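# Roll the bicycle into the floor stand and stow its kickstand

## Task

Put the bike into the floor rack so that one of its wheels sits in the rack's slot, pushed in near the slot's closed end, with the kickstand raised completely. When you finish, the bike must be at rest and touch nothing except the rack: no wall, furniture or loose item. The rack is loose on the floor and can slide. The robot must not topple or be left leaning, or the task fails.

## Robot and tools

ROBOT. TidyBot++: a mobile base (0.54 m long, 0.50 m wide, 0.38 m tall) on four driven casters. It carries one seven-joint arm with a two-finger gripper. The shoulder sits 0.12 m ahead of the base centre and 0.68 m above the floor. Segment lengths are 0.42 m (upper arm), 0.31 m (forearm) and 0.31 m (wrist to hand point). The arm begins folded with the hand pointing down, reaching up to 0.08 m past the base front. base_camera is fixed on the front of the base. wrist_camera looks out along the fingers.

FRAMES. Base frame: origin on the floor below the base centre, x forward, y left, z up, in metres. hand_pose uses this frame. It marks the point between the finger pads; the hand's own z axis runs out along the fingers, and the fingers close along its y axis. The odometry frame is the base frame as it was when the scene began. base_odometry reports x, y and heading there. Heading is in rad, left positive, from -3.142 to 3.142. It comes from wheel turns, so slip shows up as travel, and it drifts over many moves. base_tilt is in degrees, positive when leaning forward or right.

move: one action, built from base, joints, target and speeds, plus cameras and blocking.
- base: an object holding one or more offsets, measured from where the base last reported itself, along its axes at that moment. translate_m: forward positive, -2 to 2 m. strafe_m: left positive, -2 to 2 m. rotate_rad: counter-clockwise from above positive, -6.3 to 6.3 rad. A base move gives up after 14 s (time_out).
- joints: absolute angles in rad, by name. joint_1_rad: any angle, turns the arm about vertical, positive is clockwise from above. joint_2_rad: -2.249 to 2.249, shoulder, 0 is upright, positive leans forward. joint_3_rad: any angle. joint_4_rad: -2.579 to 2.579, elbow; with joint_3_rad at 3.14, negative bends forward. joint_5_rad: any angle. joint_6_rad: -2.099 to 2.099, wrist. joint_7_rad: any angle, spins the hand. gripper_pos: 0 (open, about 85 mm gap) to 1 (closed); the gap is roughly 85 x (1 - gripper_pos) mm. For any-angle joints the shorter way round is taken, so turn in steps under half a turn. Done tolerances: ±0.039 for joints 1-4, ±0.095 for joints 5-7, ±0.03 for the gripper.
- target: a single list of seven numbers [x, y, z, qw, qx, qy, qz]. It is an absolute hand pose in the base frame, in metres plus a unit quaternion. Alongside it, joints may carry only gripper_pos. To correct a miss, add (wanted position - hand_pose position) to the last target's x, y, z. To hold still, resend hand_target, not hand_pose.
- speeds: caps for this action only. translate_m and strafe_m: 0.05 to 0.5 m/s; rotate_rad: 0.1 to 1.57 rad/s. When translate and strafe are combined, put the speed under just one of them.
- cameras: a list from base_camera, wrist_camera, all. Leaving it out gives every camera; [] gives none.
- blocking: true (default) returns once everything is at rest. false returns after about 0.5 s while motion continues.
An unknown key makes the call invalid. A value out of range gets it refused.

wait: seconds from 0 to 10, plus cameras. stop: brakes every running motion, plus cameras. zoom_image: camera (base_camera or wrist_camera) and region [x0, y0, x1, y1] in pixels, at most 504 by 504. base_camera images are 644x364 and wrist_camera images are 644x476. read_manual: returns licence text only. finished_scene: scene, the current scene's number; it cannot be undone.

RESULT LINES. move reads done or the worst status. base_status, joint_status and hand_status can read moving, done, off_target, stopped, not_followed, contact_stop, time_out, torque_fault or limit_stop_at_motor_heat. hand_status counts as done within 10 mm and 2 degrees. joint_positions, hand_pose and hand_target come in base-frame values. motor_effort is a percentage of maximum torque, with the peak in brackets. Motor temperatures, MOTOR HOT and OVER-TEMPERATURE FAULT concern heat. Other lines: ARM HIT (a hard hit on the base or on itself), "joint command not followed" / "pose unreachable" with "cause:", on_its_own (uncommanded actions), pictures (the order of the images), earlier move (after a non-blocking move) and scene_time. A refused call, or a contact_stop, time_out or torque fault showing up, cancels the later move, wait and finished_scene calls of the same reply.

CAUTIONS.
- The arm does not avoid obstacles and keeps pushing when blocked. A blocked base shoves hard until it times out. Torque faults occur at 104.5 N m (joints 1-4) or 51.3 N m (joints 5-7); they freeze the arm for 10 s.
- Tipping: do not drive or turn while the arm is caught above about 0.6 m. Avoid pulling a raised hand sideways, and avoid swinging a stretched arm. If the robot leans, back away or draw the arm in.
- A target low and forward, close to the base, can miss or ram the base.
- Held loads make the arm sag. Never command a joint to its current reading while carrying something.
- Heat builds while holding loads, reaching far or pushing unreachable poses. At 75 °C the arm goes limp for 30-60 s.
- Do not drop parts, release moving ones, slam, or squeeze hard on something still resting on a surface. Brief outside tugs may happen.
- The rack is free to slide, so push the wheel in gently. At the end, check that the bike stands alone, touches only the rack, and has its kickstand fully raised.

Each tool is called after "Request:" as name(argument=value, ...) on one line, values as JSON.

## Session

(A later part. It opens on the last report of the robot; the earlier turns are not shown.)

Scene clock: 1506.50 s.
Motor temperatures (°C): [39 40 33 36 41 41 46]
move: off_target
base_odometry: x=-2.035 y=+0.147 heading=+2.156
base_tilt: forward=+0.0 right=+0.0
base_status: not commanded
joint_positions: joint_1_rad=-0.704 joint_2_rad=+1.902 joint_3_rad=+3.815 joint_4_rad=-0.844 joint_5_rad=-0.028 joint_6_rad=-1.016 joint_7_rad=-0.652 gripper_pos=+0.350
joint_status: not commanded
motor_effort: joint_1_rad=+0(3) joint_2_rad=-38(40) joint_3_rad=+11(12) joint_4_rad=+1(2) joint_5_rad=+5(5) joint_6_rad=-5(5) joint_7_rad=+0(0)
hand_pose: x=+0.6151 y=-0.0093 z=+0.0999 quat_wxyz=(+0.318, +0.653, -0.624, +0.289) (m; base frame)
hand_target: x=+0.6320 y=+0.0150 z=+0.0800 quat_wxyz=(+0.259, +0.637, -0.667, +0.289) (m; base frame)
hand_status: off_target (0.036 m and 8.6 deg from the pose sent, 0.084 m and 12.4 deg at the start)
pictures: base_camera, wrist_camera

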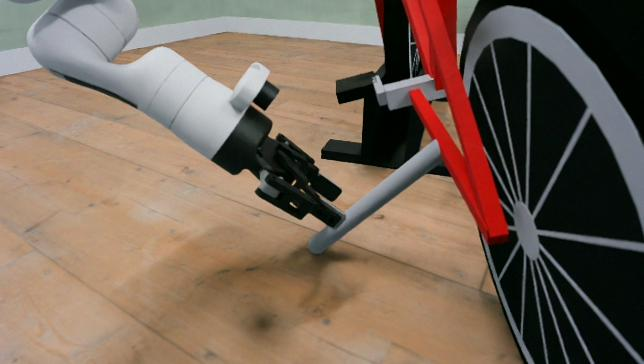

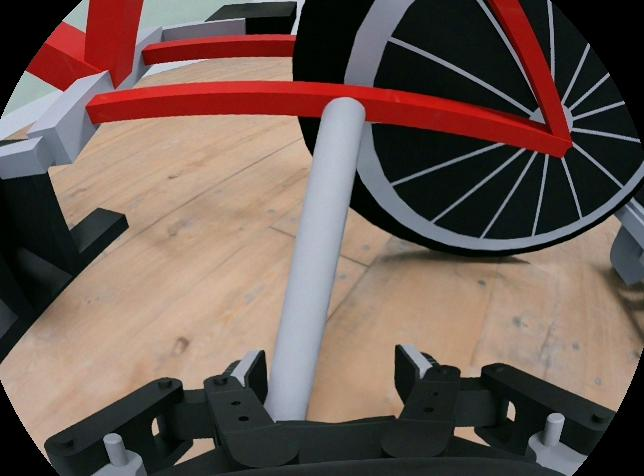

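Request:
move(target=[0.64, -0.02, 0.04, 0.26, 0.64, -0.67, 0.29])

Request:
zoom_image(camera="base_camera", region=[180, 60, 560, 300])

Scene clock: 1510.63 s.
Motor temperatures (°C): [39 40 33 36 41 41 46]
move: off_target
base_odometry: x=-2.035 y=+0.147 heading=+2.156
base_tilt: forward=-0.1 right=+0.0
base_status: not commanded
joint_positions: joint_1_rad=-0.604 joint_2_rad=+1.993 joint_3_rad=+3.815 joint_4_rad=-0.703 joint_5_rad=-0.028 joint_6_rad=-1.015 joint_7_rad=-0.679 gripper_pos=+0.350
joint_status: not commanded
motor_effort: joint_1_rad=-1(3) joint_2_rad=-37(40) joint_3_rad=+10(11) joint_4_rad=+0(2) joint_5_rad=+4(5) joint_6_rad=-5(6) joint_7_rad=+0(0)
hand_pose: x=+0.6204 y=-0.0357 z=+0.0535 quat_wxyz=(+0.306, +0.645, -0.643, +0.277) (m; base frame)
hand_target: x=+0.6400 y=-0.0200 z=+0.0400 quat_wxyz=(+0.259, +0.637, -0.667, +0.289) (m; base frame)
hand_status: off_target (0.029 m and 6.2 deg from the pose sent, 0.066 m and 8.6 deg at the start)
pictures: base_camera, wrist_camera

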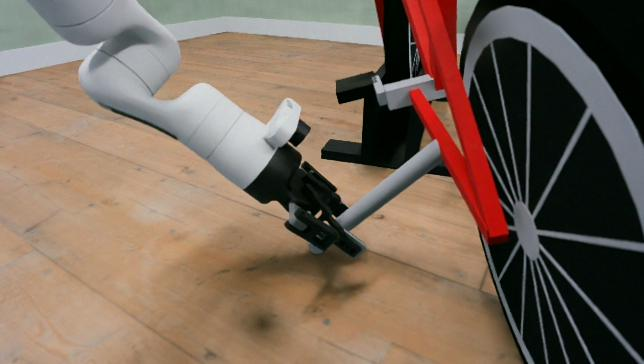

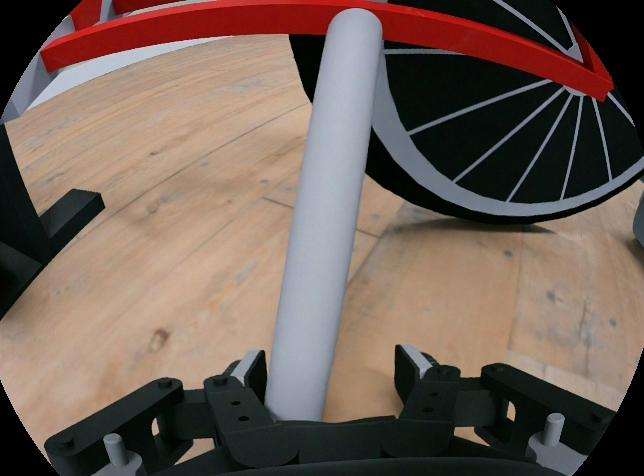

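Scaled by 1.326.

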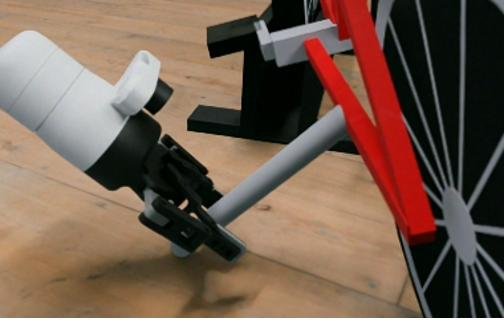

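Request:
move(joints={"gripper_pos": 0.8})

Request:
zoom_image(camera="base_camera", region=[180, 60, 560, 300])

Scene clock: 1513.73 s.
Motor temperatures (°C): [39 40 33 36 41 41 46]
move: off_target
base_odometry: x=-2.035 y=+0.147 heading=+2.156
base_tilt: forward=+0.0 right=+0.0
base_status: not commanded
joint_positions: joint_1_rad=-0.600 joint_2_rad=+1.988 joint_3_rad=+3.825 joint_4_rad=-0.691 joint_5_rad=-0.028 joint_6_rad=-0.997 joint_7_rad=-0.716 gripper_pos=+0.748
joint_status: gripper_pos off_target (ended at +0.748, target +0.800)
motor_effort: joint_1_rad=-2(5) joint_2_rad=-34(38) joint_3_rad=+8(10) joint_4_rad=+3(3) joint_5_rad=+5(7) joint_6_rad=+0(8) joint_7_rad=+4(5)
hand_pose: x=+0.6345 y=-0.0324 z=+0.0550 quat_wxyz=(+0.286, +0.637, -0.655, +0.288) (m; base frame)
hand_target: x=+0.6400 y=-0.0200 z=+0.0400 quat_wxyz=(+0.259, +0.637, -0.667, +0.289) (m; base frame)
hand_status: not commanded
pictures: base_camera, wrist_camera

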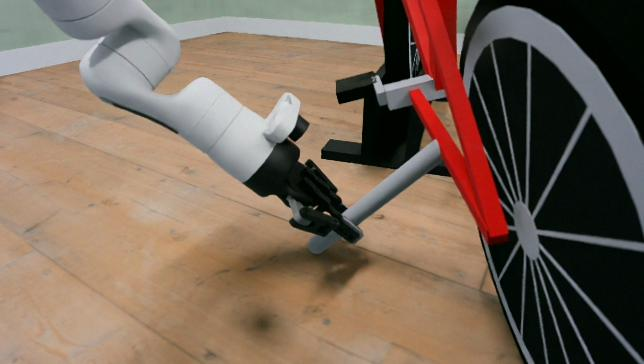

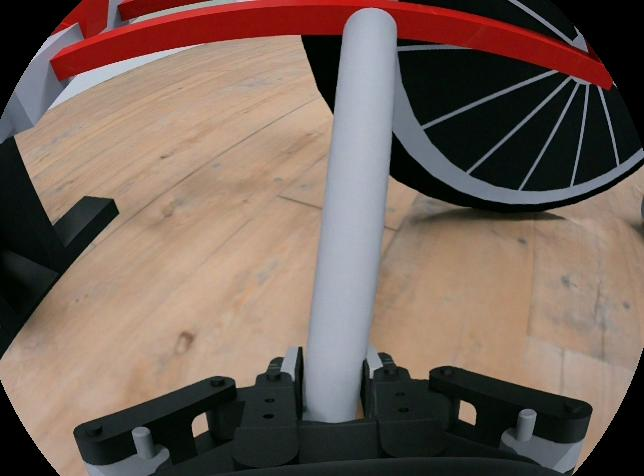

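Scaled by 1.326.

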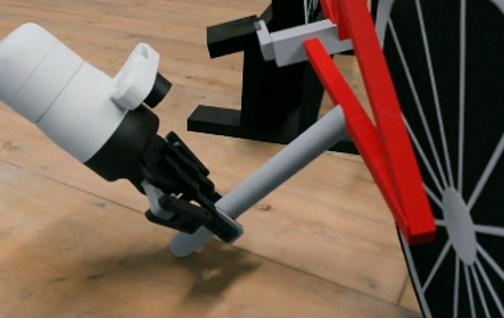

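Request:
move(target=[0.58, -0.02, 0.045, 0.26, 0.64, -0.67, 0.29])

Request:
zoom_image(camera="base_camera", region=[180, 60, 560, 300])

Scene clock: 1519.50 s.
Motor temperatures (°C): [39 40 33 36 41 41 46]
move: off_target
base_odometry: x=-2.035 y=+0.147 heading=+2.156
base_tilt: forward=+0.0 right=+0.1
base_status: not commanded
joint_positions: joint_1_rad=-0.752 joint_2_rad=+1.973 joint_3_rad=+3.890 joint_4_rad=-0.945 joint_5_rad=-0.140 joint_6_rad=-0.774 joint_7_rad=-0.716 gripper_pos=+0.765
joint_status: not commanded
motor_effort: joint_1_rad=-5(5) joint_2_rad=-31(34) joint_3_rad=+5(8) joint_4_rad=-7(8) joint_5_rad=+1(5) joint_6_rad=-12(13) joint_7_rad=+0(5)
hand_pose: x=+0.6169 y=-0.0298 z=+0.0565 quat_wxyz=(+0.253, +0.650, -0.642, +0.318) (m; base frame)
hand_target: x=+0.5800 y=-0.0200 z=+0.0450 quat_wxyz=(+0.259, +0.637, -0.667, +0.289) (m; base frame)
hand_status: off_target (0.040 m and 4.7 deg from the pose sent, 0.057 m and 3.4 deg at the start)
pictures: base_camera, wrist_camera

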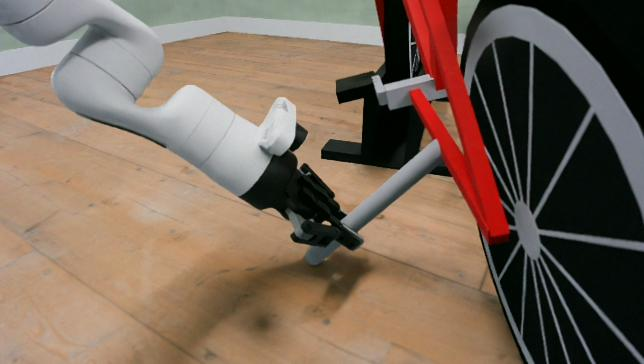

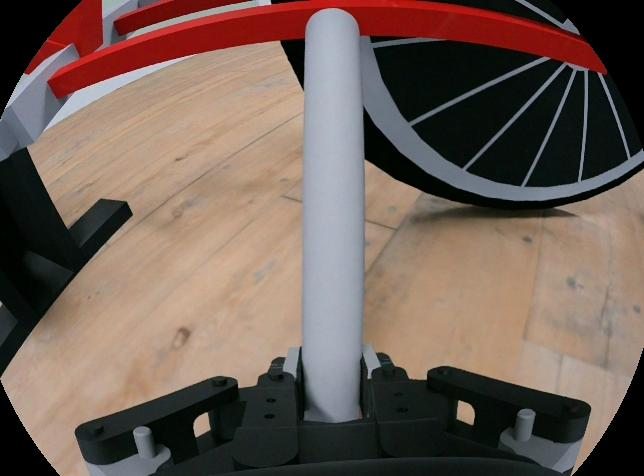

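Scaled by 1.326.

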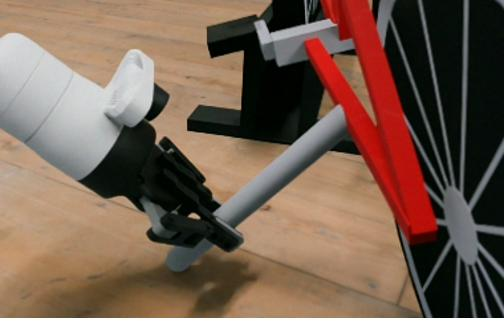

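Request:
move(target=[0.54, -0.02, 0.05, 0.346, 0.672, -0.63, 0.203])

Request:
zoom_image(camera="base_camera", region=[180, 60, 560, 300])

Scene clock: 1528.73 s.
Motor temperatures (°C): [39 40 33 36 41 41 46]
move: off_target
base_odometry: x=-2.035 y=+0.147 heading=+2.156
base_tilt: forward=+0.0 right=+0.0
base_status: not commanded
joint_positions: joint_1_rad=-0.675 joint_2_rad=+1.928 joint_3_rad=+3.823 joint_4_rad=-0.919 joint_5_rad=-0.130 joint_6_rad=-0.822 joint_7_rad=-0.622 gripper_pos=+0.766
joint_status: not commanded
motor_effort: joint_1_rad=-5(6) joint_2_rad=-30(32) joint_3_rad=+0(5) joint_4_rad=-5(9) joint_5_rad=-2(2) joint_6_rad=-12(14) joint_7_rad=+2(2)
hand_pose: x=+0.6090 y=-0.0287 z=+0.0565 quat_wxyz=(+0.271, +0.657, -0.651, +0.265) (m; base frame)
hand_target: x=+0.5400 y=-0.0200 z=+0.0500 quat_wxyz=(+0.344, +0.669, -0.627, +0.202) (m; base frame)
hand_status: off_target (0.070 m and 11.5 deg from the pose sent, 0.078 m and 17.1 deg at the start)
pictures: base_camera, wrist_camera

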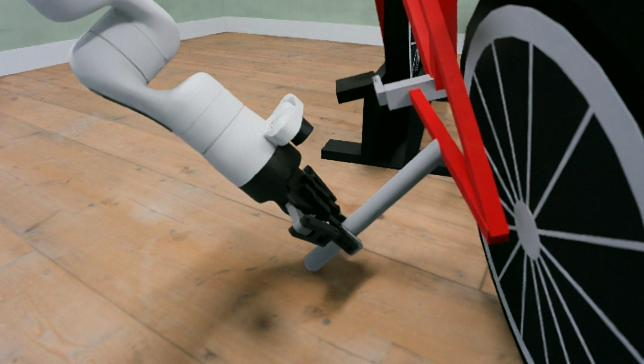

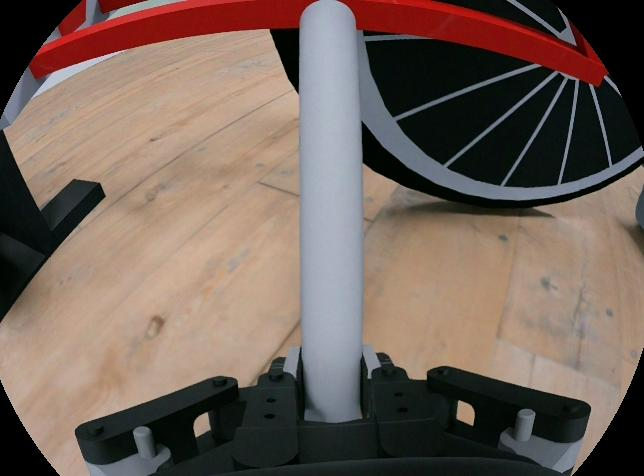

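Scaled by 1.326.

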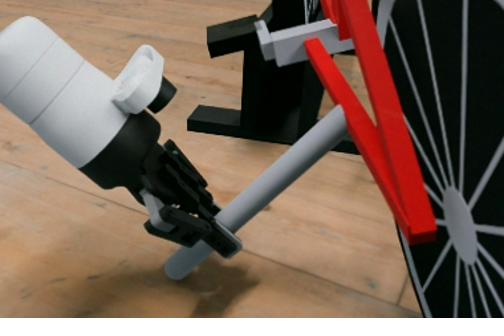

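Request:
move(target=[0.49, -0.02, 0.06, 0.346, 0.672, -0.63, 0.203])

Request:
zoom_image(camera="base_camera", region=[180, 60, 560, 300])

Scene clock: 1536.10 s.
Motor temperatures (°C): [39 40 33 36 41 41 46]
move: off_target
base_odometry: x=-2.035 y=+0.147 heading=+2.156
base_tilt: forward=-0.1 right=+0.1
base_status: not commanded
joint_positions: joint_1_rad=-0.783 joint_2_rad=+1.929 joint_3_rad=+3.815 joint_4_rad=-1.069 joint_5_rad=-0.137 joint_6_rad=-0.749 joint_7_rad=-0.514 gripper_pos=+0.767
joint_status: not commanded
motor_effort: joint_1_rad=-5(6) joint_2_rad=-36(38) joint_3_rad=+4(5) joint_4_rad=-14(14) joint_5_rad=-4(5) joint_6_rad=-22(22) joint_7_rad=-7(7)
hand_pose: x=+0.5697 y=-0.0287 z=+0.0609 quat_wxyz=(+0.303, +0.704, -0.586, +0.262) (m; base frame)
hand_target: x=+0.4900 y=-0.0200 z=+0.0600 quat_wxyz=(+0.344, +0.669, -0.627, +0.202) (m; base frame)
hand_status: off_target (0.080 m and 10.4 deg from the pose sent, 0.119 m and 11.5 deg at the start)
pictures: base_camera, wrist_camera

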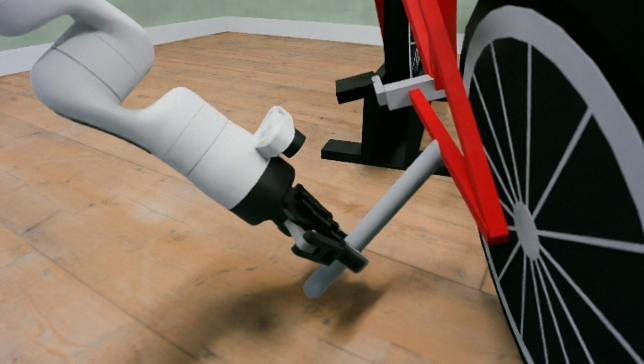

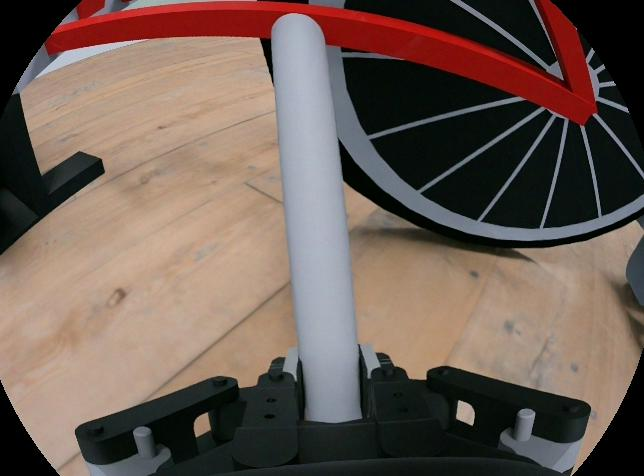

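Scaled by 1.326.

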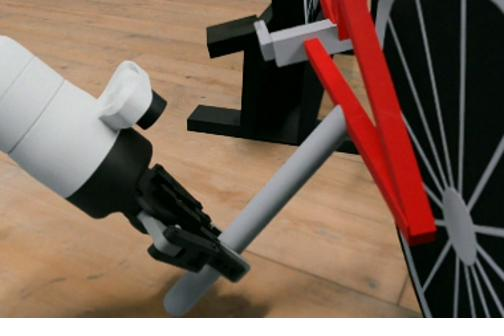

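Request:
move(target=[0.45, -0.02, 0.08, 0.425, 0.693, -0.58, 0.114])

Request:
zoom_image(camera="base_camera", region=[180, 60, 560, 300])

Scene clock: 1541.83 s.
Motor temperatures (°C): [39 40 33 36 41 41 46]
move: off_target
base_odometry: x=-2.035 y=+0.147 heading=+2.156
base_tilt: forward=-0.1 right=+0.0
base_status: not commanded
joint_positions: joint_1_rad=-0.730 joint_2_rad=+1.895 joint_3_rad=+3.759 joint_4_rad=-1.064 joint_5_rad=-0.116 joint_6_rad=-0.814 joint_7_rad=-0.384 gripper_pos=+0.767
joint_status: not commanded
motor_effort: joint_1_rad=-3(6) joint_2_rad=-32(36) joint_3_rad=-3(5) joint_4_rad=-13(14) joint_5_rad=-9(9) joint_6_rad=-20(22) joint_7_rad=-6(7)
hand_pose: x=+0.5494 y=-0.0310 z=+0.0660 quat_wxyz=(+0.339, +0.724, -0.565, +0.205) (m; base frame)
hand_target: x=+0.4500 y=-0.0200 z=+0.0800 quat_wxyz=(+0.423, +0.689, -0.577, +0.113) (m; base frame)
hand_status: off_target (0.101 m and 14.9 deg from the pose sent, 0.122 m and 22.0 deg at the start)
pictures: base_camera, wrist_camera

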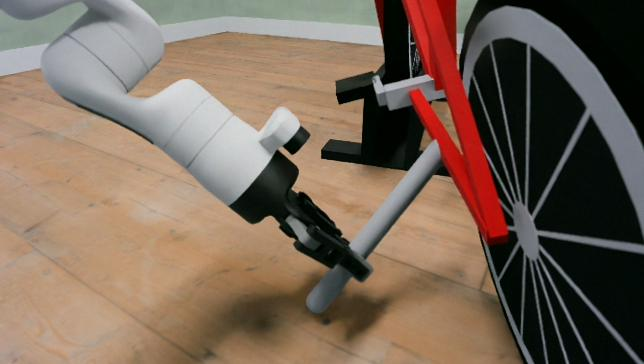

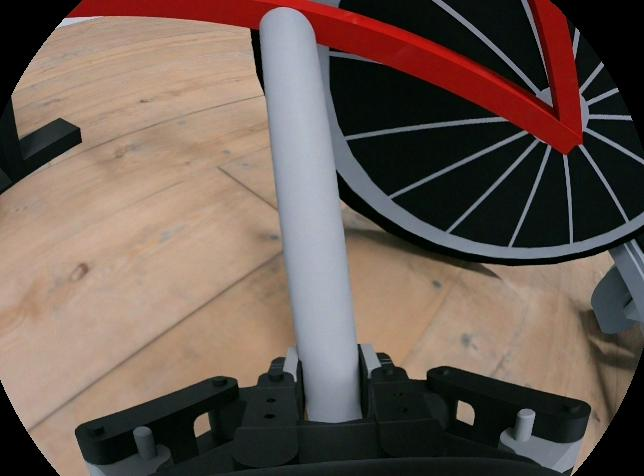

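Scaled by 1.326.

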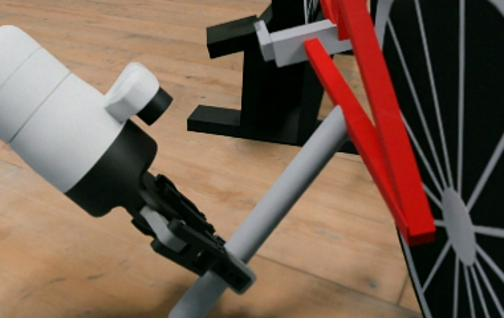

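Request:
move(target=[0.42, -0.02, 0.12, 0.473, 0.701, -0.541, 0.054])

Request:
zoom_image(camera="base_camera", region=[180, 60, 560, 300])

Scene clock: 1551.30 s.
Motor temperatures (°C): [39 40 33 36 41 41 46]
move: off_target
base_odometry: x=-2.035 y=+0.147 heading=+2.156
base_tilt: forward=-0.1 right=-0.1
base_status: not commanded
joint_positions: joint_1_rad=-0.705 joint_2_rad=+1.868 joint_3_rad=+3.718 joint_4_rad=-1.090 joint_5_rad=-0.094 joint_6_rad=-0.863 joint_7_rad=-0.248 gripper_pos=+0.767
joint_status: not commanded
motor_effort: joint_1_rad=-6(6) joint_2_rad=-37(37) joint_3_rad=-3(3) joint_4_rad=-12(14) joint_5_rad=-11(11) joint_6_rad=-24(24) joint_7_rad=-7(8)
hand_pose: x=+0.5258 y=-0.0362 z=+0.0767 quat_wxyz=(+0.375, +0.748, -0.525, +0.155) (m; base frame)
hand_target: x=+0.4200 y=-0.0200 z=+0.1200 quat_wxyz=(+0.470, +0.697, -0.538, +0.054) (m; base frame)
hand_status: off_target (0.115 m and 17.0 deg from the pose sent, 0.141 m and 23.5 deg at the start)
pictures: base_camera, wrist_camera

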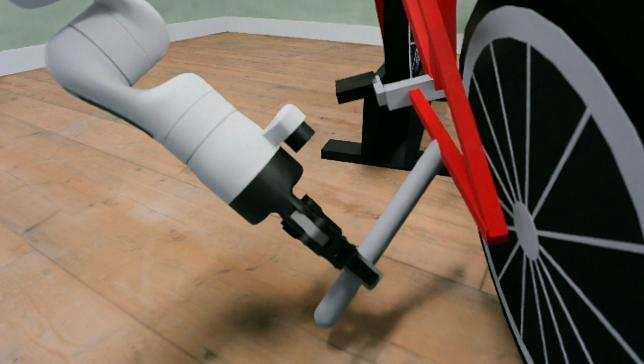

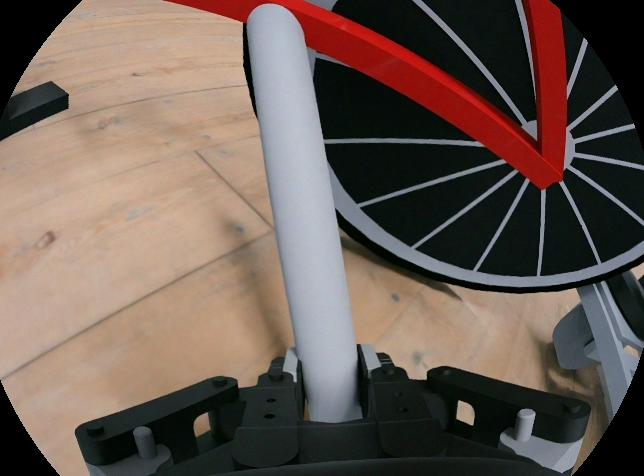

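Scaled by 1.326.

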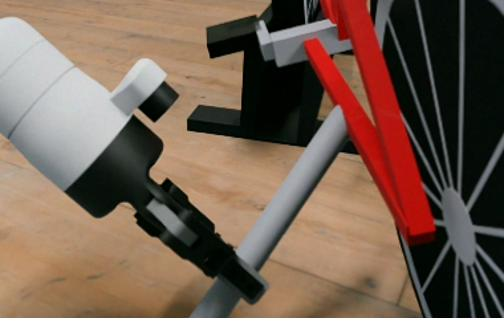

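Request:
move(target=[0.385, -0.03, 0.165, 0.519, 0.703, -0.497, -0.008])

Request:
zoom_image(camera="base_camera", region=[180, 60, 560, 300])

Scene clock: 1559.40 s.
Motor temperatures (°C): [39 40 33 36 41 41 46]
move: off_target
base_odometry: x=-2.035 y=+0.147 heading=+2.156
base_tilt: forward=+0.0 right=+0.1
base_status: not commanded
joint_positions: joint_1_rad=-0.701 joint_2_rad=+1.839 joint_3_rad=+3.686 joint_4_rad=-1.157 joint_5_rad=-0.063 joint_6_rad=-0.874 joint_7_rad=-0.106 gripper_pos=+0.767
joint_status: not commanded
motor_effort: joint_1_rad=-5(6) joint_2_rad=-41(41) joint_3_rad=-1(3) joint_4_rad=-18(18) joint_5_rad=-13(13) joint_6_rad=-31(32) joint_7_rad=-10(11)
hand_pose: x=+0.5014 y=-0.0454 z=+0.0922 quat_wxyz=(+0.407, +0.776, -0.470, +0.109) (m; base frame)
hand_target: x=+0.3850 y=-0.0300 z=+0.1650 quat_wxyz=(+0.516, +0.699, -0.494, -0.008) (m; base frame)
hand_status: off_target (0.138 m and 20.6 deg from the pose sent, 0.166 m and 25.6 deg at the start)
pictures: base_camera, wrist_camera

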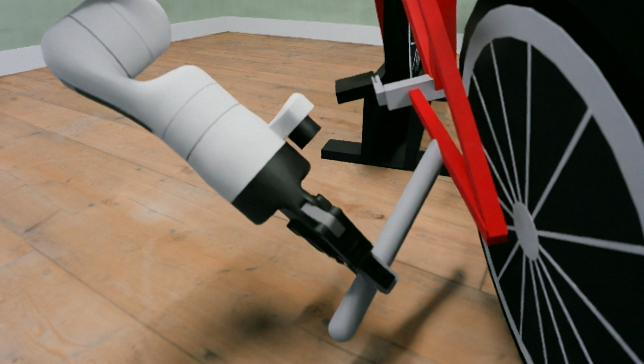

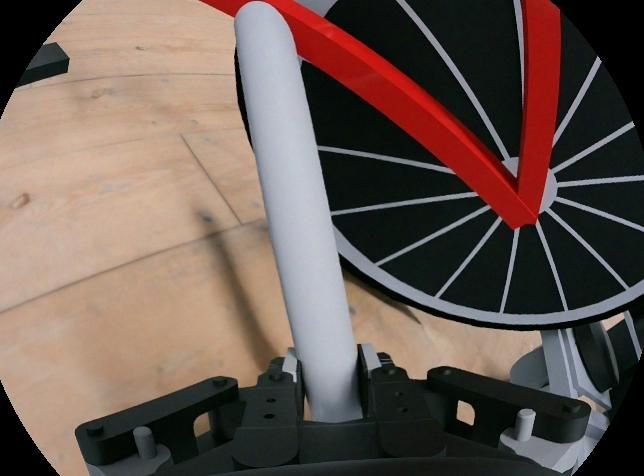

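Scaled by 1.326.

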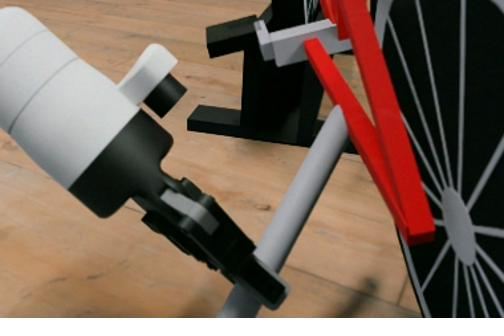

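Request:
move(target=[0.365, -0.06, 0.19, 0.519, 0.703, -0.497, -0.008])

Request:
zoom_image(camera="base_camera", region=[180, 60, 560, 300])

Scene clock: 1563.83 s.
Motor temperatures (°C): [39 40 33 36 41 42 46]
move: off_target
base_odometry: x=-2.035 y=+0.147 heading=+2.156
base_tilt: forward=+0.0 right=-0.1
base_status: not commanded
joint_positions: joint_1_rad=-0.731 joint_2_rad=+1.766 joint_3_rad=+3.666 joint_4_rad=-1.289 joint_5_rad=-0.063 joint_6_rad=-0.848 joint_7_rad=-0.022 gripper_pos=+0.767
joint_status: not commanded
motor_effort: joint_1_rad=+1(5) joint_2_rad=-37(41) joint_3_rad=+6(9) joint_4_rad=-25(27) joint_5_rad=-10(13) joint_6_rad=-35(39) joint_7_rad=-13(15)
hand_pose: x=+0.4765 y=-0.0428 z=+0.1226 quat_wxyz=(+0.419, +0.788, -0.444, +0.081) (m; base frame)
hand_target: x=+0.3650 y=-0.0600 z=+0.1900 quat_wxyz=(+0.516, +0.699, -0.494, -0.008) (m; base frame)
hand_status: off_target (0.131 m and 19.1 deg from the pose sent, 0.168 m and 20.6 deg at the start)
pictures: base_camera, wrist_camera

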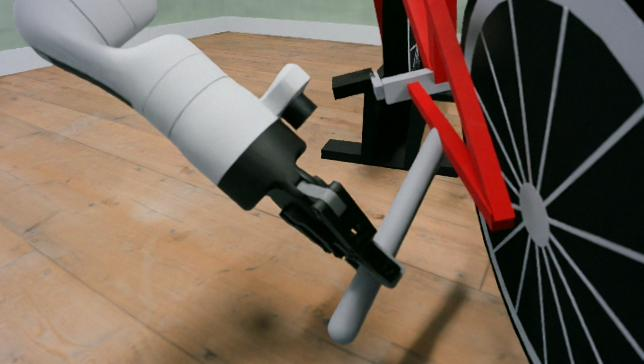

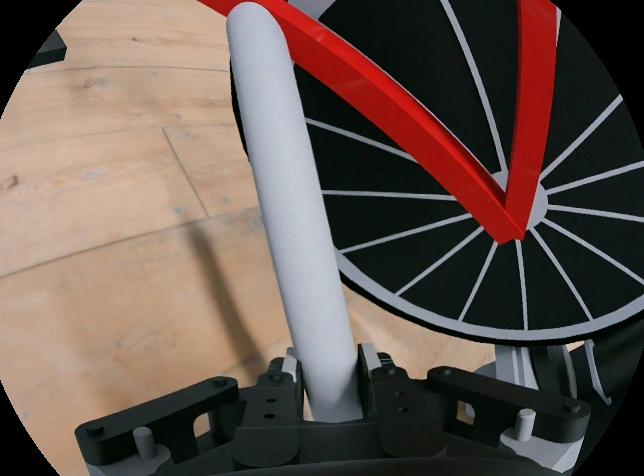

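Scaled by 1.326.

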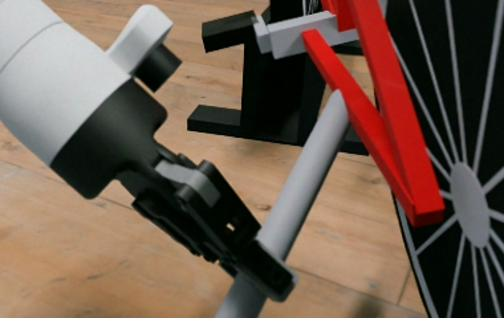

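Request:
move(target=[0.35, -0.05, 0.12, 0.519, 0.703, -0.497, -0.008])

Request:
zoom_image(camera="base_camera", region=[180, 60, 560, 300])

Scene clock: 1574.23 s.
Motor temperatures (°C): [39 40 33 36 41 42 46]
move: off_target
base_odometry: x=-2.035 y=+0.147 heading=+2.156
base_tilt: forward=-0.1 right=+0.0
base_status: not commanded
joint_positions: joint_1_rad=-0.722 joint_2_rad=+1.847 joint_3_rad=+3.678 joint_4_rad=-1.188 joint_5_rad=-0.055 joint_6_rad=-0.862 joint_7_rad=-0.021 gripper_pos=+0.767
joint_status: not commanded
motor_effort: joint_1_rad=-1(4) joint_2_rad=-31(36) joint_3_rad=-6(8) joint_4_rad=-19(26) joint_5_rad=-15(18) joint_6_rad=-28(37) joint_7_rad=-10(14)
hand_pose: x=+0.4863 y=-0.0490 z=+0.0916 quat_wxyz=(+0.422, +0.796, -0.425, +0.089) (m; base frame)
hand_target: x=+0.3500 y=-0.0500 z=+0.1200 quat_wxyz=(+0.516, +0.699, -0.494, -0.008) (m; base frame)
hand_status: off_target (0.139 m and 20.7 deg from the pose sent, 0.127 m and 19.1 deg at the start)
pictures: base_camera, wrist_camera

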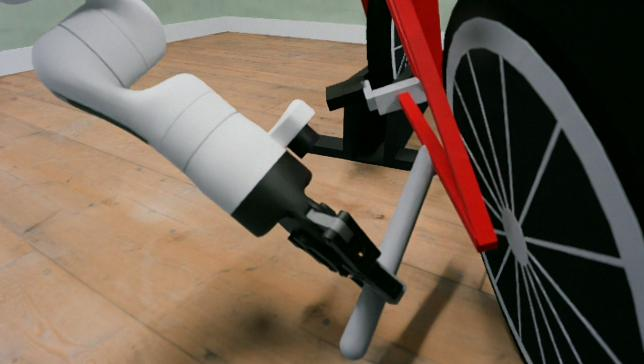

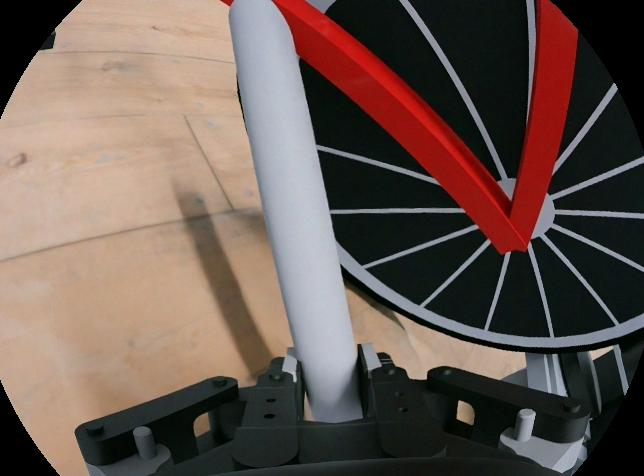

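Scaled by 1.326.

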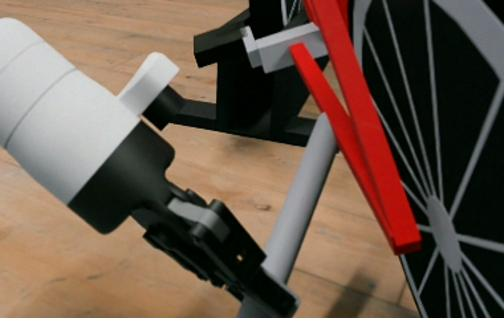

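Request:
move(target=[0.475, -0.045, 0.085, 0.42, 0.79, -0.43, 0.09])

Request:
zoom_image(camera="base_camera", region=[180, 60, 560, 300])

Scene clock: 1583.50 s.
Motor temperatures (°C): [39 40 33 36 41 42 46]
move: off_target
base_odometry: x=-2.035 y=+0.147 heading=+2.156
base_tilt: forward=+0.0 right=+0.0
base_status: not commanded
joint_positions: joint_1_rad=-0.739 joint_2_rad=+1.859 joint_3_rad=+3.687 joint_4_rad=-1.184 joint_5_rad=-0.055 joint_6_rad=-0.848 joint_7_rad=-0.021 gripper_pos=+0.767
joint_status: not commanded
motor_effort: joint_1_rad=-1(2) joint_2_rad=-34(35) joint_3_rad=+8(8) joint_4_rad=-10(20) joint_5_rad=-3(15) joint_6_rad=-13(28) joint_7_rad=-6(10)
hand_pose: x=+0.4904 y=-0.0473 z=+0.0879 quat_wxyz=(+0.420, +0.801, -0.416, +0.099) (m; base frame)
hand_target: x=+0.4750 y=-0.0450 z=+0.0850 quat_wxyz=(+0.421, +0.793, -0.431, +0.090) (m; base frame)
hand_status: off_target (0.016 m and 2.3 deg from the pose sent, 0.014 m and 0.8 deg at the start)
pictures: base_camera, wrist_camera

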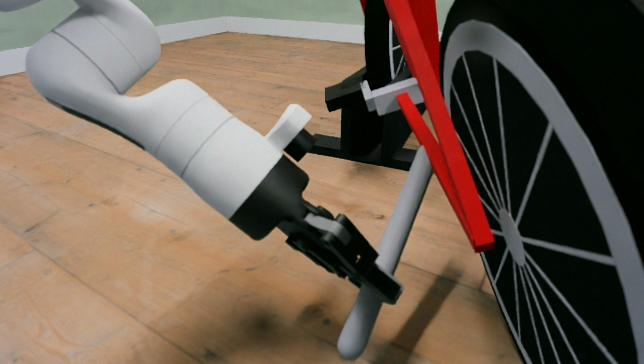

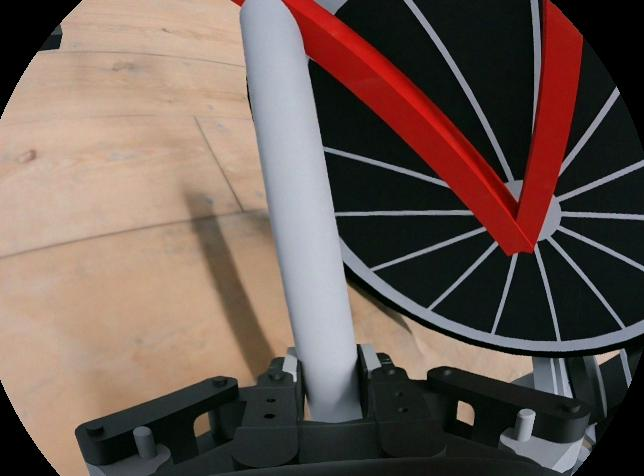

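Scaled by 1.326.

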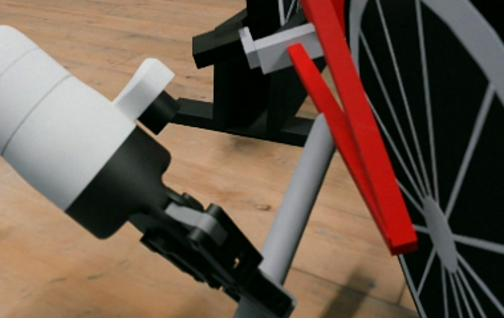

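Request:
move(joints={"gripper_pos": 0.55}, cameras=[])

Request:
move(target=[0.448, -0.028, 0.06, 0.42, 0.79, -0.43, 0.09])

Scene clock: 1598.20 s.
Motor temperatures (°C): [39 40 33 36 41 42 46]
move: done
base_odometry: x=-2.035 y=+0.147 heading=+2.156
base_tilt: forward=-0.1 right=-0.1
base_status: not commanded
joint_positions: joint_1_rad=-0.785 joint_2_rad=+1.892 joint_3_rad=+3.628 joint_4_rad=-1.142 joint_5_rad=-0.091 joint_6_rad=-0.808 joint_7_rad=-0.016 gripper_pos=+0.550
joint_status: all done
motor_effort: joint_1_rad=+7(10) joint_2_rad=-36(45) joint_3_rad=+18(27) joint_4_rad=-13(18) joint_5_rad=+7(10) joint_6_rad=-13(17) joint_7_rad=-2(11)
hand_pose: x=+0.4728 y=-0.0007 z=+0.0469 quat_wxyz=(+0.384, +0.828, -0.401, +0.083) (m; base frame)
hand_target: x=+0.4750 y=-0.0450 z=+0.0850 quat_wxyz=(+0.421, +0.793, -0.431, +0.090) (m; base frame)
hand_status: not commanded
pictures: none
No camera images: "cameras" was empty.

Scene clock: 1598.93 s.
Motor temperatures (°C): [39 40 33 36 41 42 46]
move: off_target
base_odometry: x=-2.035 y=+0.147 heading=+2.156
base_tilt: forward=+0.0 right=+0.0
base_status: not commanded
joint_positions: joint_1_rad=-0.806 joint_2_rad=+1.905 joint_3_rad=+3.638 joint_4_rad=-1.142 joint_5_rad=-0.091 joint_6_rad=-0.808 joint_7_rad=-0.016 gripper_pos=+0.550
joint_status: not commanded
motor_effort: joint_1_rad=+2(7) joint_2_rad=-33(36) joint_3_rad=+13(20) joint_4_rad=-11(13) joint_5_rad=+4(7) joint_6_rad=-10(14) joint_7_rad=-2(2)
hand_pose: x=+0.4715 y=-0.0022 z=+0.0460 quat_wxyz=(+0.390, +0.829, -0.390, +0.090) (m; base frame)
hand_target: x=+0.4480 y=-0.0280 z=+0.0600 quat_wxyz=(+0.421, +0.793, -0.431, +0.090) (m; base frame)
hand_status: off_target (0.038 m and 7.3 deg from the pose sent, 0.039 m and 6.9 deg at the start)
pictures: base_camera, wrist_camera

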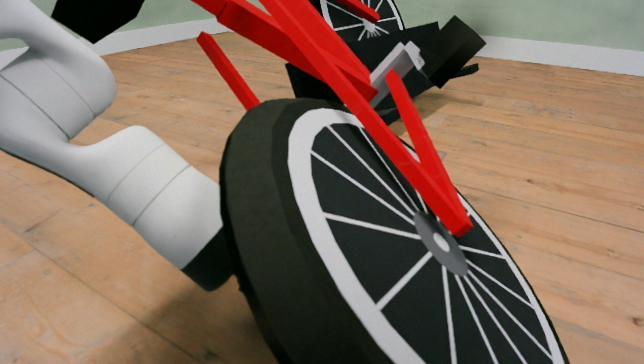

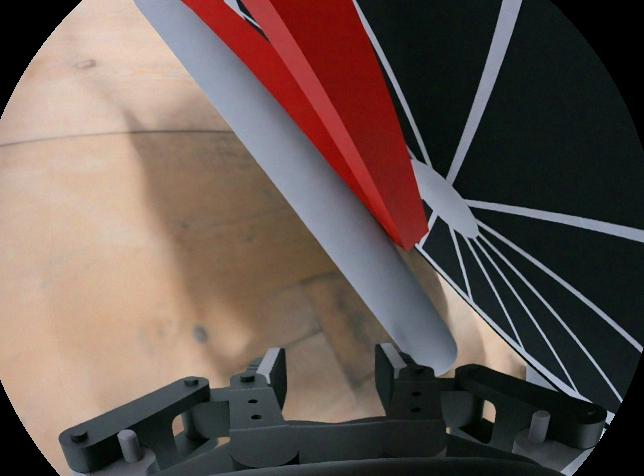

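Request:
wait(seconds=0)

Scene clock: 1601.23 s.
Motor temperatures (°C): [39 40 33 36 41 42 46]
base_odometry: x=-2.035 y=+0.147 heading=+2.156
base_tilt: forward=+0.0 right=+0.0
base_status: not commanded
joint_positions: joint_1_rad=-0.806 joint_2_rad=+1.905 joint_3_rad=+3.638 joint_4_rad=-1.142 joint_5_rad=-0.091 joint_6_rad=-0.808 joint_7_rad=-0.016 gripper_pos=+0.550
joint_status: not commanded
motor_effort: joint_1_rad=+2(7) joint_2_rad=-33(36) joint_3_rad=+12(20) joint_4_rad=-11(13) joint_5_rad=+4(7) joint_6_rad=-11(14) joint_7_rad=-2(2)
hand_pose: x=+0.4715 y=-0.0022 z=+0.0460 quat_wxyz=(+0.390, +0.829, -0.390, +0.090) (m; base frame)
hand_target: x=+0.4480 y=-0.0280 z=+0.0600 quat_wxyz=(+0.421, +0.793, -0.431, +0.090) (m; base frame)
hand_status: off_target (0.038 m and 7.3 deg from the pose sent, 0.039 m and 6.9 deg at the start)
pictures: base_camera, wrist_camera

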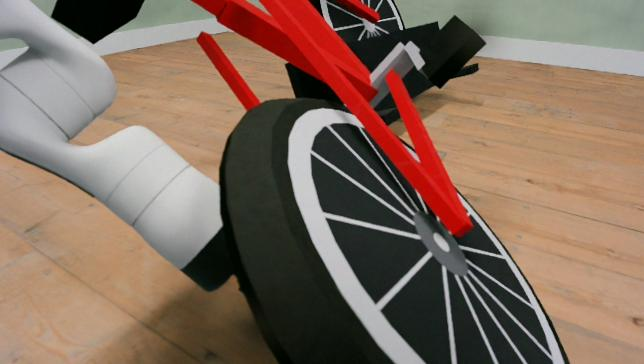

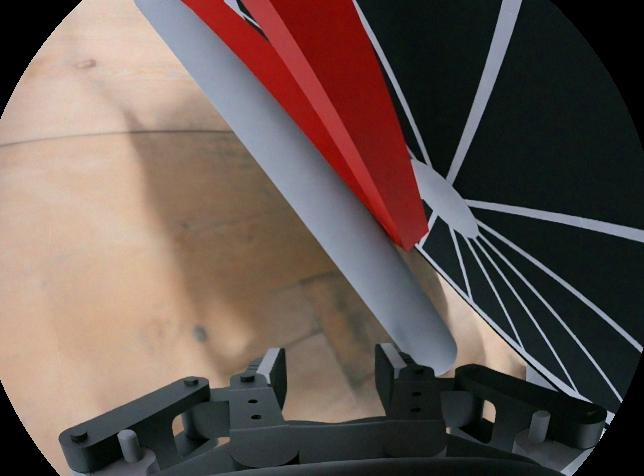

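Request:
zoom_image(camera="base_camera", region=[0, 0, 320, 180])

Request:
zoom_image(camera="base_camera", region=[270, 0, 510, 140])

Scaled by 1.575.

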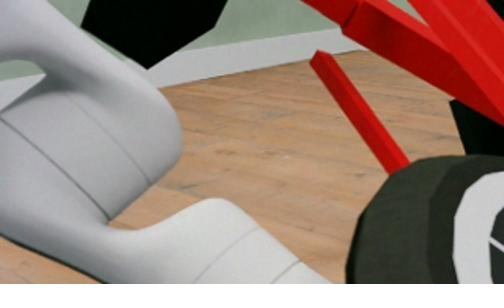

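Scaled by 2.100.

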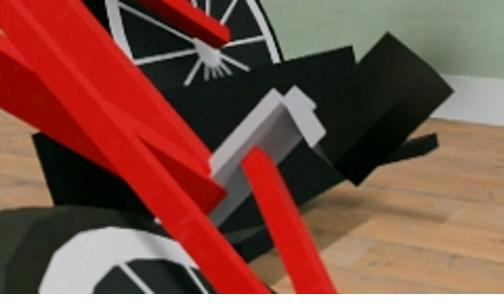

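Request:
move(base={"strafe_m": 0.06}, speeds={"strafe_m": 0.05})

Scene clock: 1646.07 s.
Motor temperatures (°C): [39 39 33 36 41 41 46]
move: done
base_odometry: x=-2.085 y=+0.114 heading=+2.156
base_tilt: forward=+0.0 right=+0.0
base_status: done
joint_positions: joint_1_rad=-0.805 joint_2_rad=+1.909 joint_3_rad=+3.645 joint_4_rad=-1.155 joint_5_rad=-0.091 joint_6_rad=-0.808 joint_7_rad=-0.016 gripper_pos=+0.550
joint_status: not commanded
motor_effort: joint_1_rad=+0(2) joint_2_rad=-32(34) joint_3_rad=+10(11) joint_4_rad=-5(9) joint_5_rad=+3(4) joint_6_rad=-5(10) joint_7_rad=+0(2)
hand_pose: x=+0.4675 y=-0.0126 z=+0.0491 quat_wxyz=(+0.399, +0.825, -0.390, +0.090) (m; base frame)
hand_target: x=+0.4480 y=-0.0280 z=+0.0600 quat_wxyz=(+0.421, +0.793, -0.431, +0.090) (m; base frame)
hand_status: not commanded
pictures: base_camera, wrist_camera

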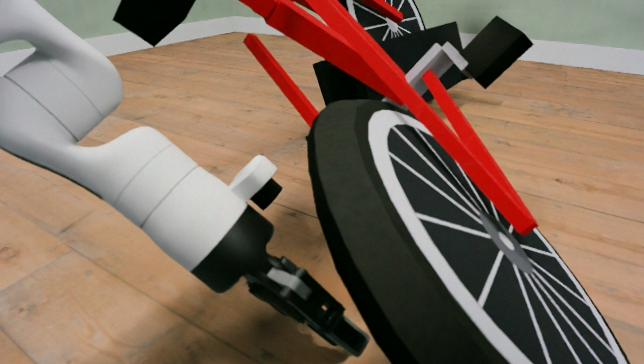

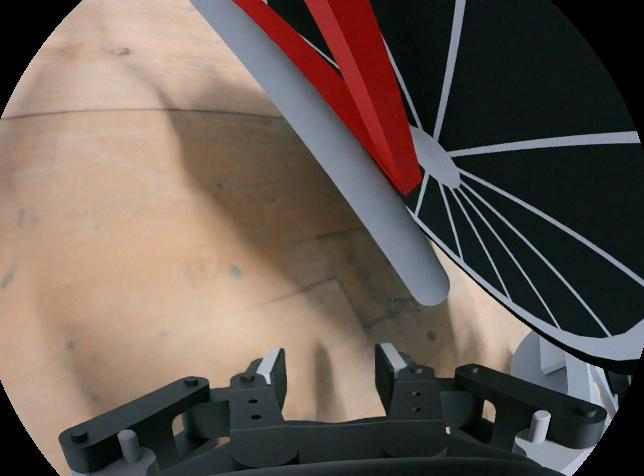

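Request:
move(base={"strafe_m": 0.2}, speeds={"strafe_m": 0.1})

Scene clock: 1651.63 s.
Motor temperatures (°C): [39 39 33 36 41 41 46]
move: done
base_odometry: x=-2.252 y=+0.004 heading=+2.156
base_tilt: forward=-0.1 right=-0.1
base_status: done
joint_positions: joint_1_rad=-0.804 joint_2_rad=+1.911 joint_3_rad=+3.647 joint_4_rad=-1.156 joint_5_rad=-0.091 joint_6_rad=-0.808 joint_7_rad=-0.016 gripper_pos=+0.550
joint_status: not commanded
motor_effort: joint_1_rad=+0(3) joint_2_rad=-32(34) joint_3_rad=+9(11) joint_4_rad=-4(6) joint_5_rad=+3(4) joint_6_rad=-5(6) joint_7_rad=+0(1)
hand_pose: x=+0.4673 y=-0.0144 z=+0.0494 quat_wxyz=(+0.400, +0.824, -0.390, +0.091) (m; base frame)
hand_target: x=+0.4480 y=-0.0280 z=+0.0600 quat_wxyz=(+0.421, +0.793, -0.431, +0.090) (m; base frame)
hand_status: not commanded
pictures: base_camera, wrist_camera

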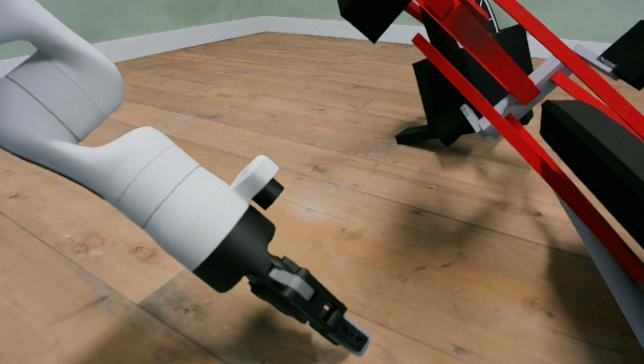

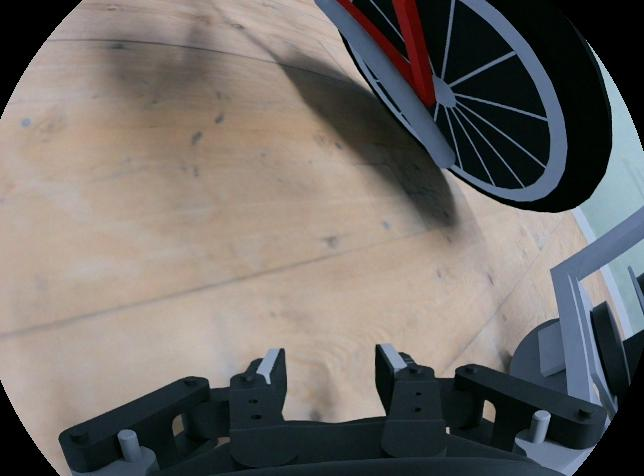

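Request:
move(target=[0.42, 0.05, 0.5, 0, 1, 0, 0])

Request:
move(base={"rotate_rad": -0.6})

Scene clock: 1660.20 s.
Motor temperatures (°C): [39 39 33 36 41 41 46]
move: off_target
base_odometry: x=-2.252 y=+0.004 heading=+2.156
base_tilt: forward=-0.1 right=+0.0
base_status: not commanded
joint_positions: joint_1_rad=-0.176 joint_2_rad=+0.360 joint_3_rad=+3.164 joint_4_rad=-2.222 joint_5_rad=-0.075 joint_6_rad=-0.631 joint_7_rad=+1.333 gripper_pos=+0.550
joint_status: not commanded
motor_effort: joint_1_rad=-1(2) joint_2_rad=-20(36) joint_3_rad=+1(11) joint_4_rad=+7(8) joint_5_rad=+0(4) joint_6_rad=+0(6) joint_7_rad=+0(0)
hand_pose: x=+0.4073 y=+0.0587 z=+0.4989 quat_wxyz=(-0.010, +0.997, -0.073, -0.038) (m; base frame)
hand_target: x=+0.4200 y=+0.0500 z=+0.5000 quat_wxyz=(+0.000, +1.000, +0.000, +0.000) (m; base frame)
hand_status: off_target (0.015 m and 9.5 deg from the pose sent, 0.458 m and 69.0 deg at the start)
pictures: base_camera, wrist_camera

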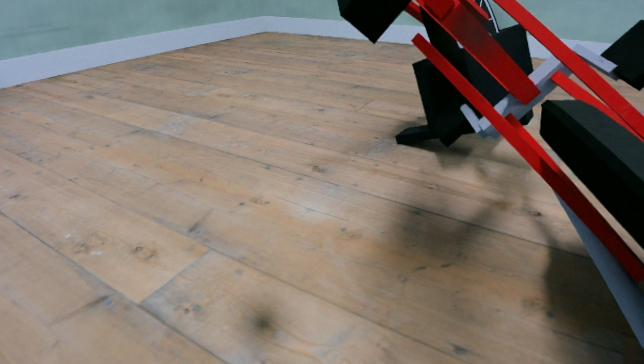

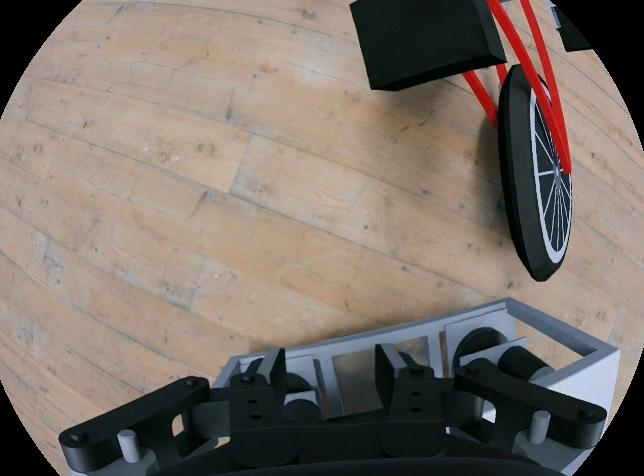

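Scene clock: 1661.77 s.
Motor temperatures (°C): [39 39 33 36 41 41 46]
move: done
base_odometry: x=-2.252 y=+0.004 heading=+1.556
base_tilt: forward=+0.0 right=+0.0
base_status: done
joint_positions: joint_1_rad=-0.163 joint_2_rad=+0.360 joint_3_rad=+3.157 joint_4_rad=-2.222 joint_5_rad=-0.070 joint_6_rad=-0.627 joint_7_rad=+1.335 gripper_pos=+0.550
joint_status: not commanded
motor_effort: joint_1_rad=-1(3) joint_2_rad=-20(21) joint_3_rad=+1(3) joint_4_rad=+7(8) joint_5_rad=+0(1) joint_6_rad=+0(1) joint_7_rad=+0(0)
hand_pose: x=+0.4085 y=+0.0566 z=+0.4988 quat_wxyz=(-0.010, +0.997, -0.073, -0.036) (m; base frame)
hand_target: x=+0.4200 y=+0.0500 z=+0.5000 quat_wxyz=(+0.000, +1.000, +0.000, +0.000) (m; base frame)
hand_status: not commanded
pictures: base_camera, wrist_camera

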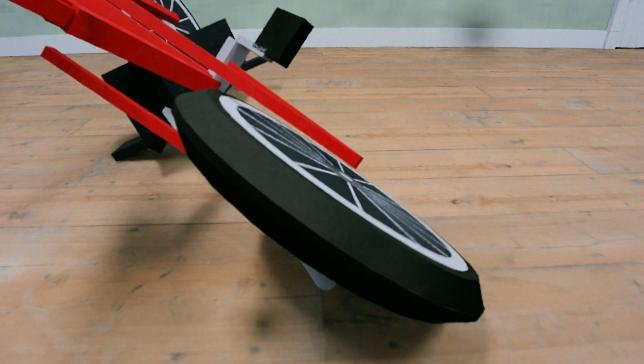

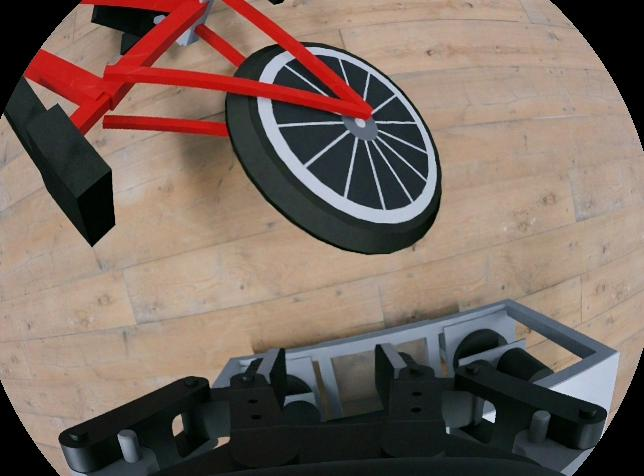

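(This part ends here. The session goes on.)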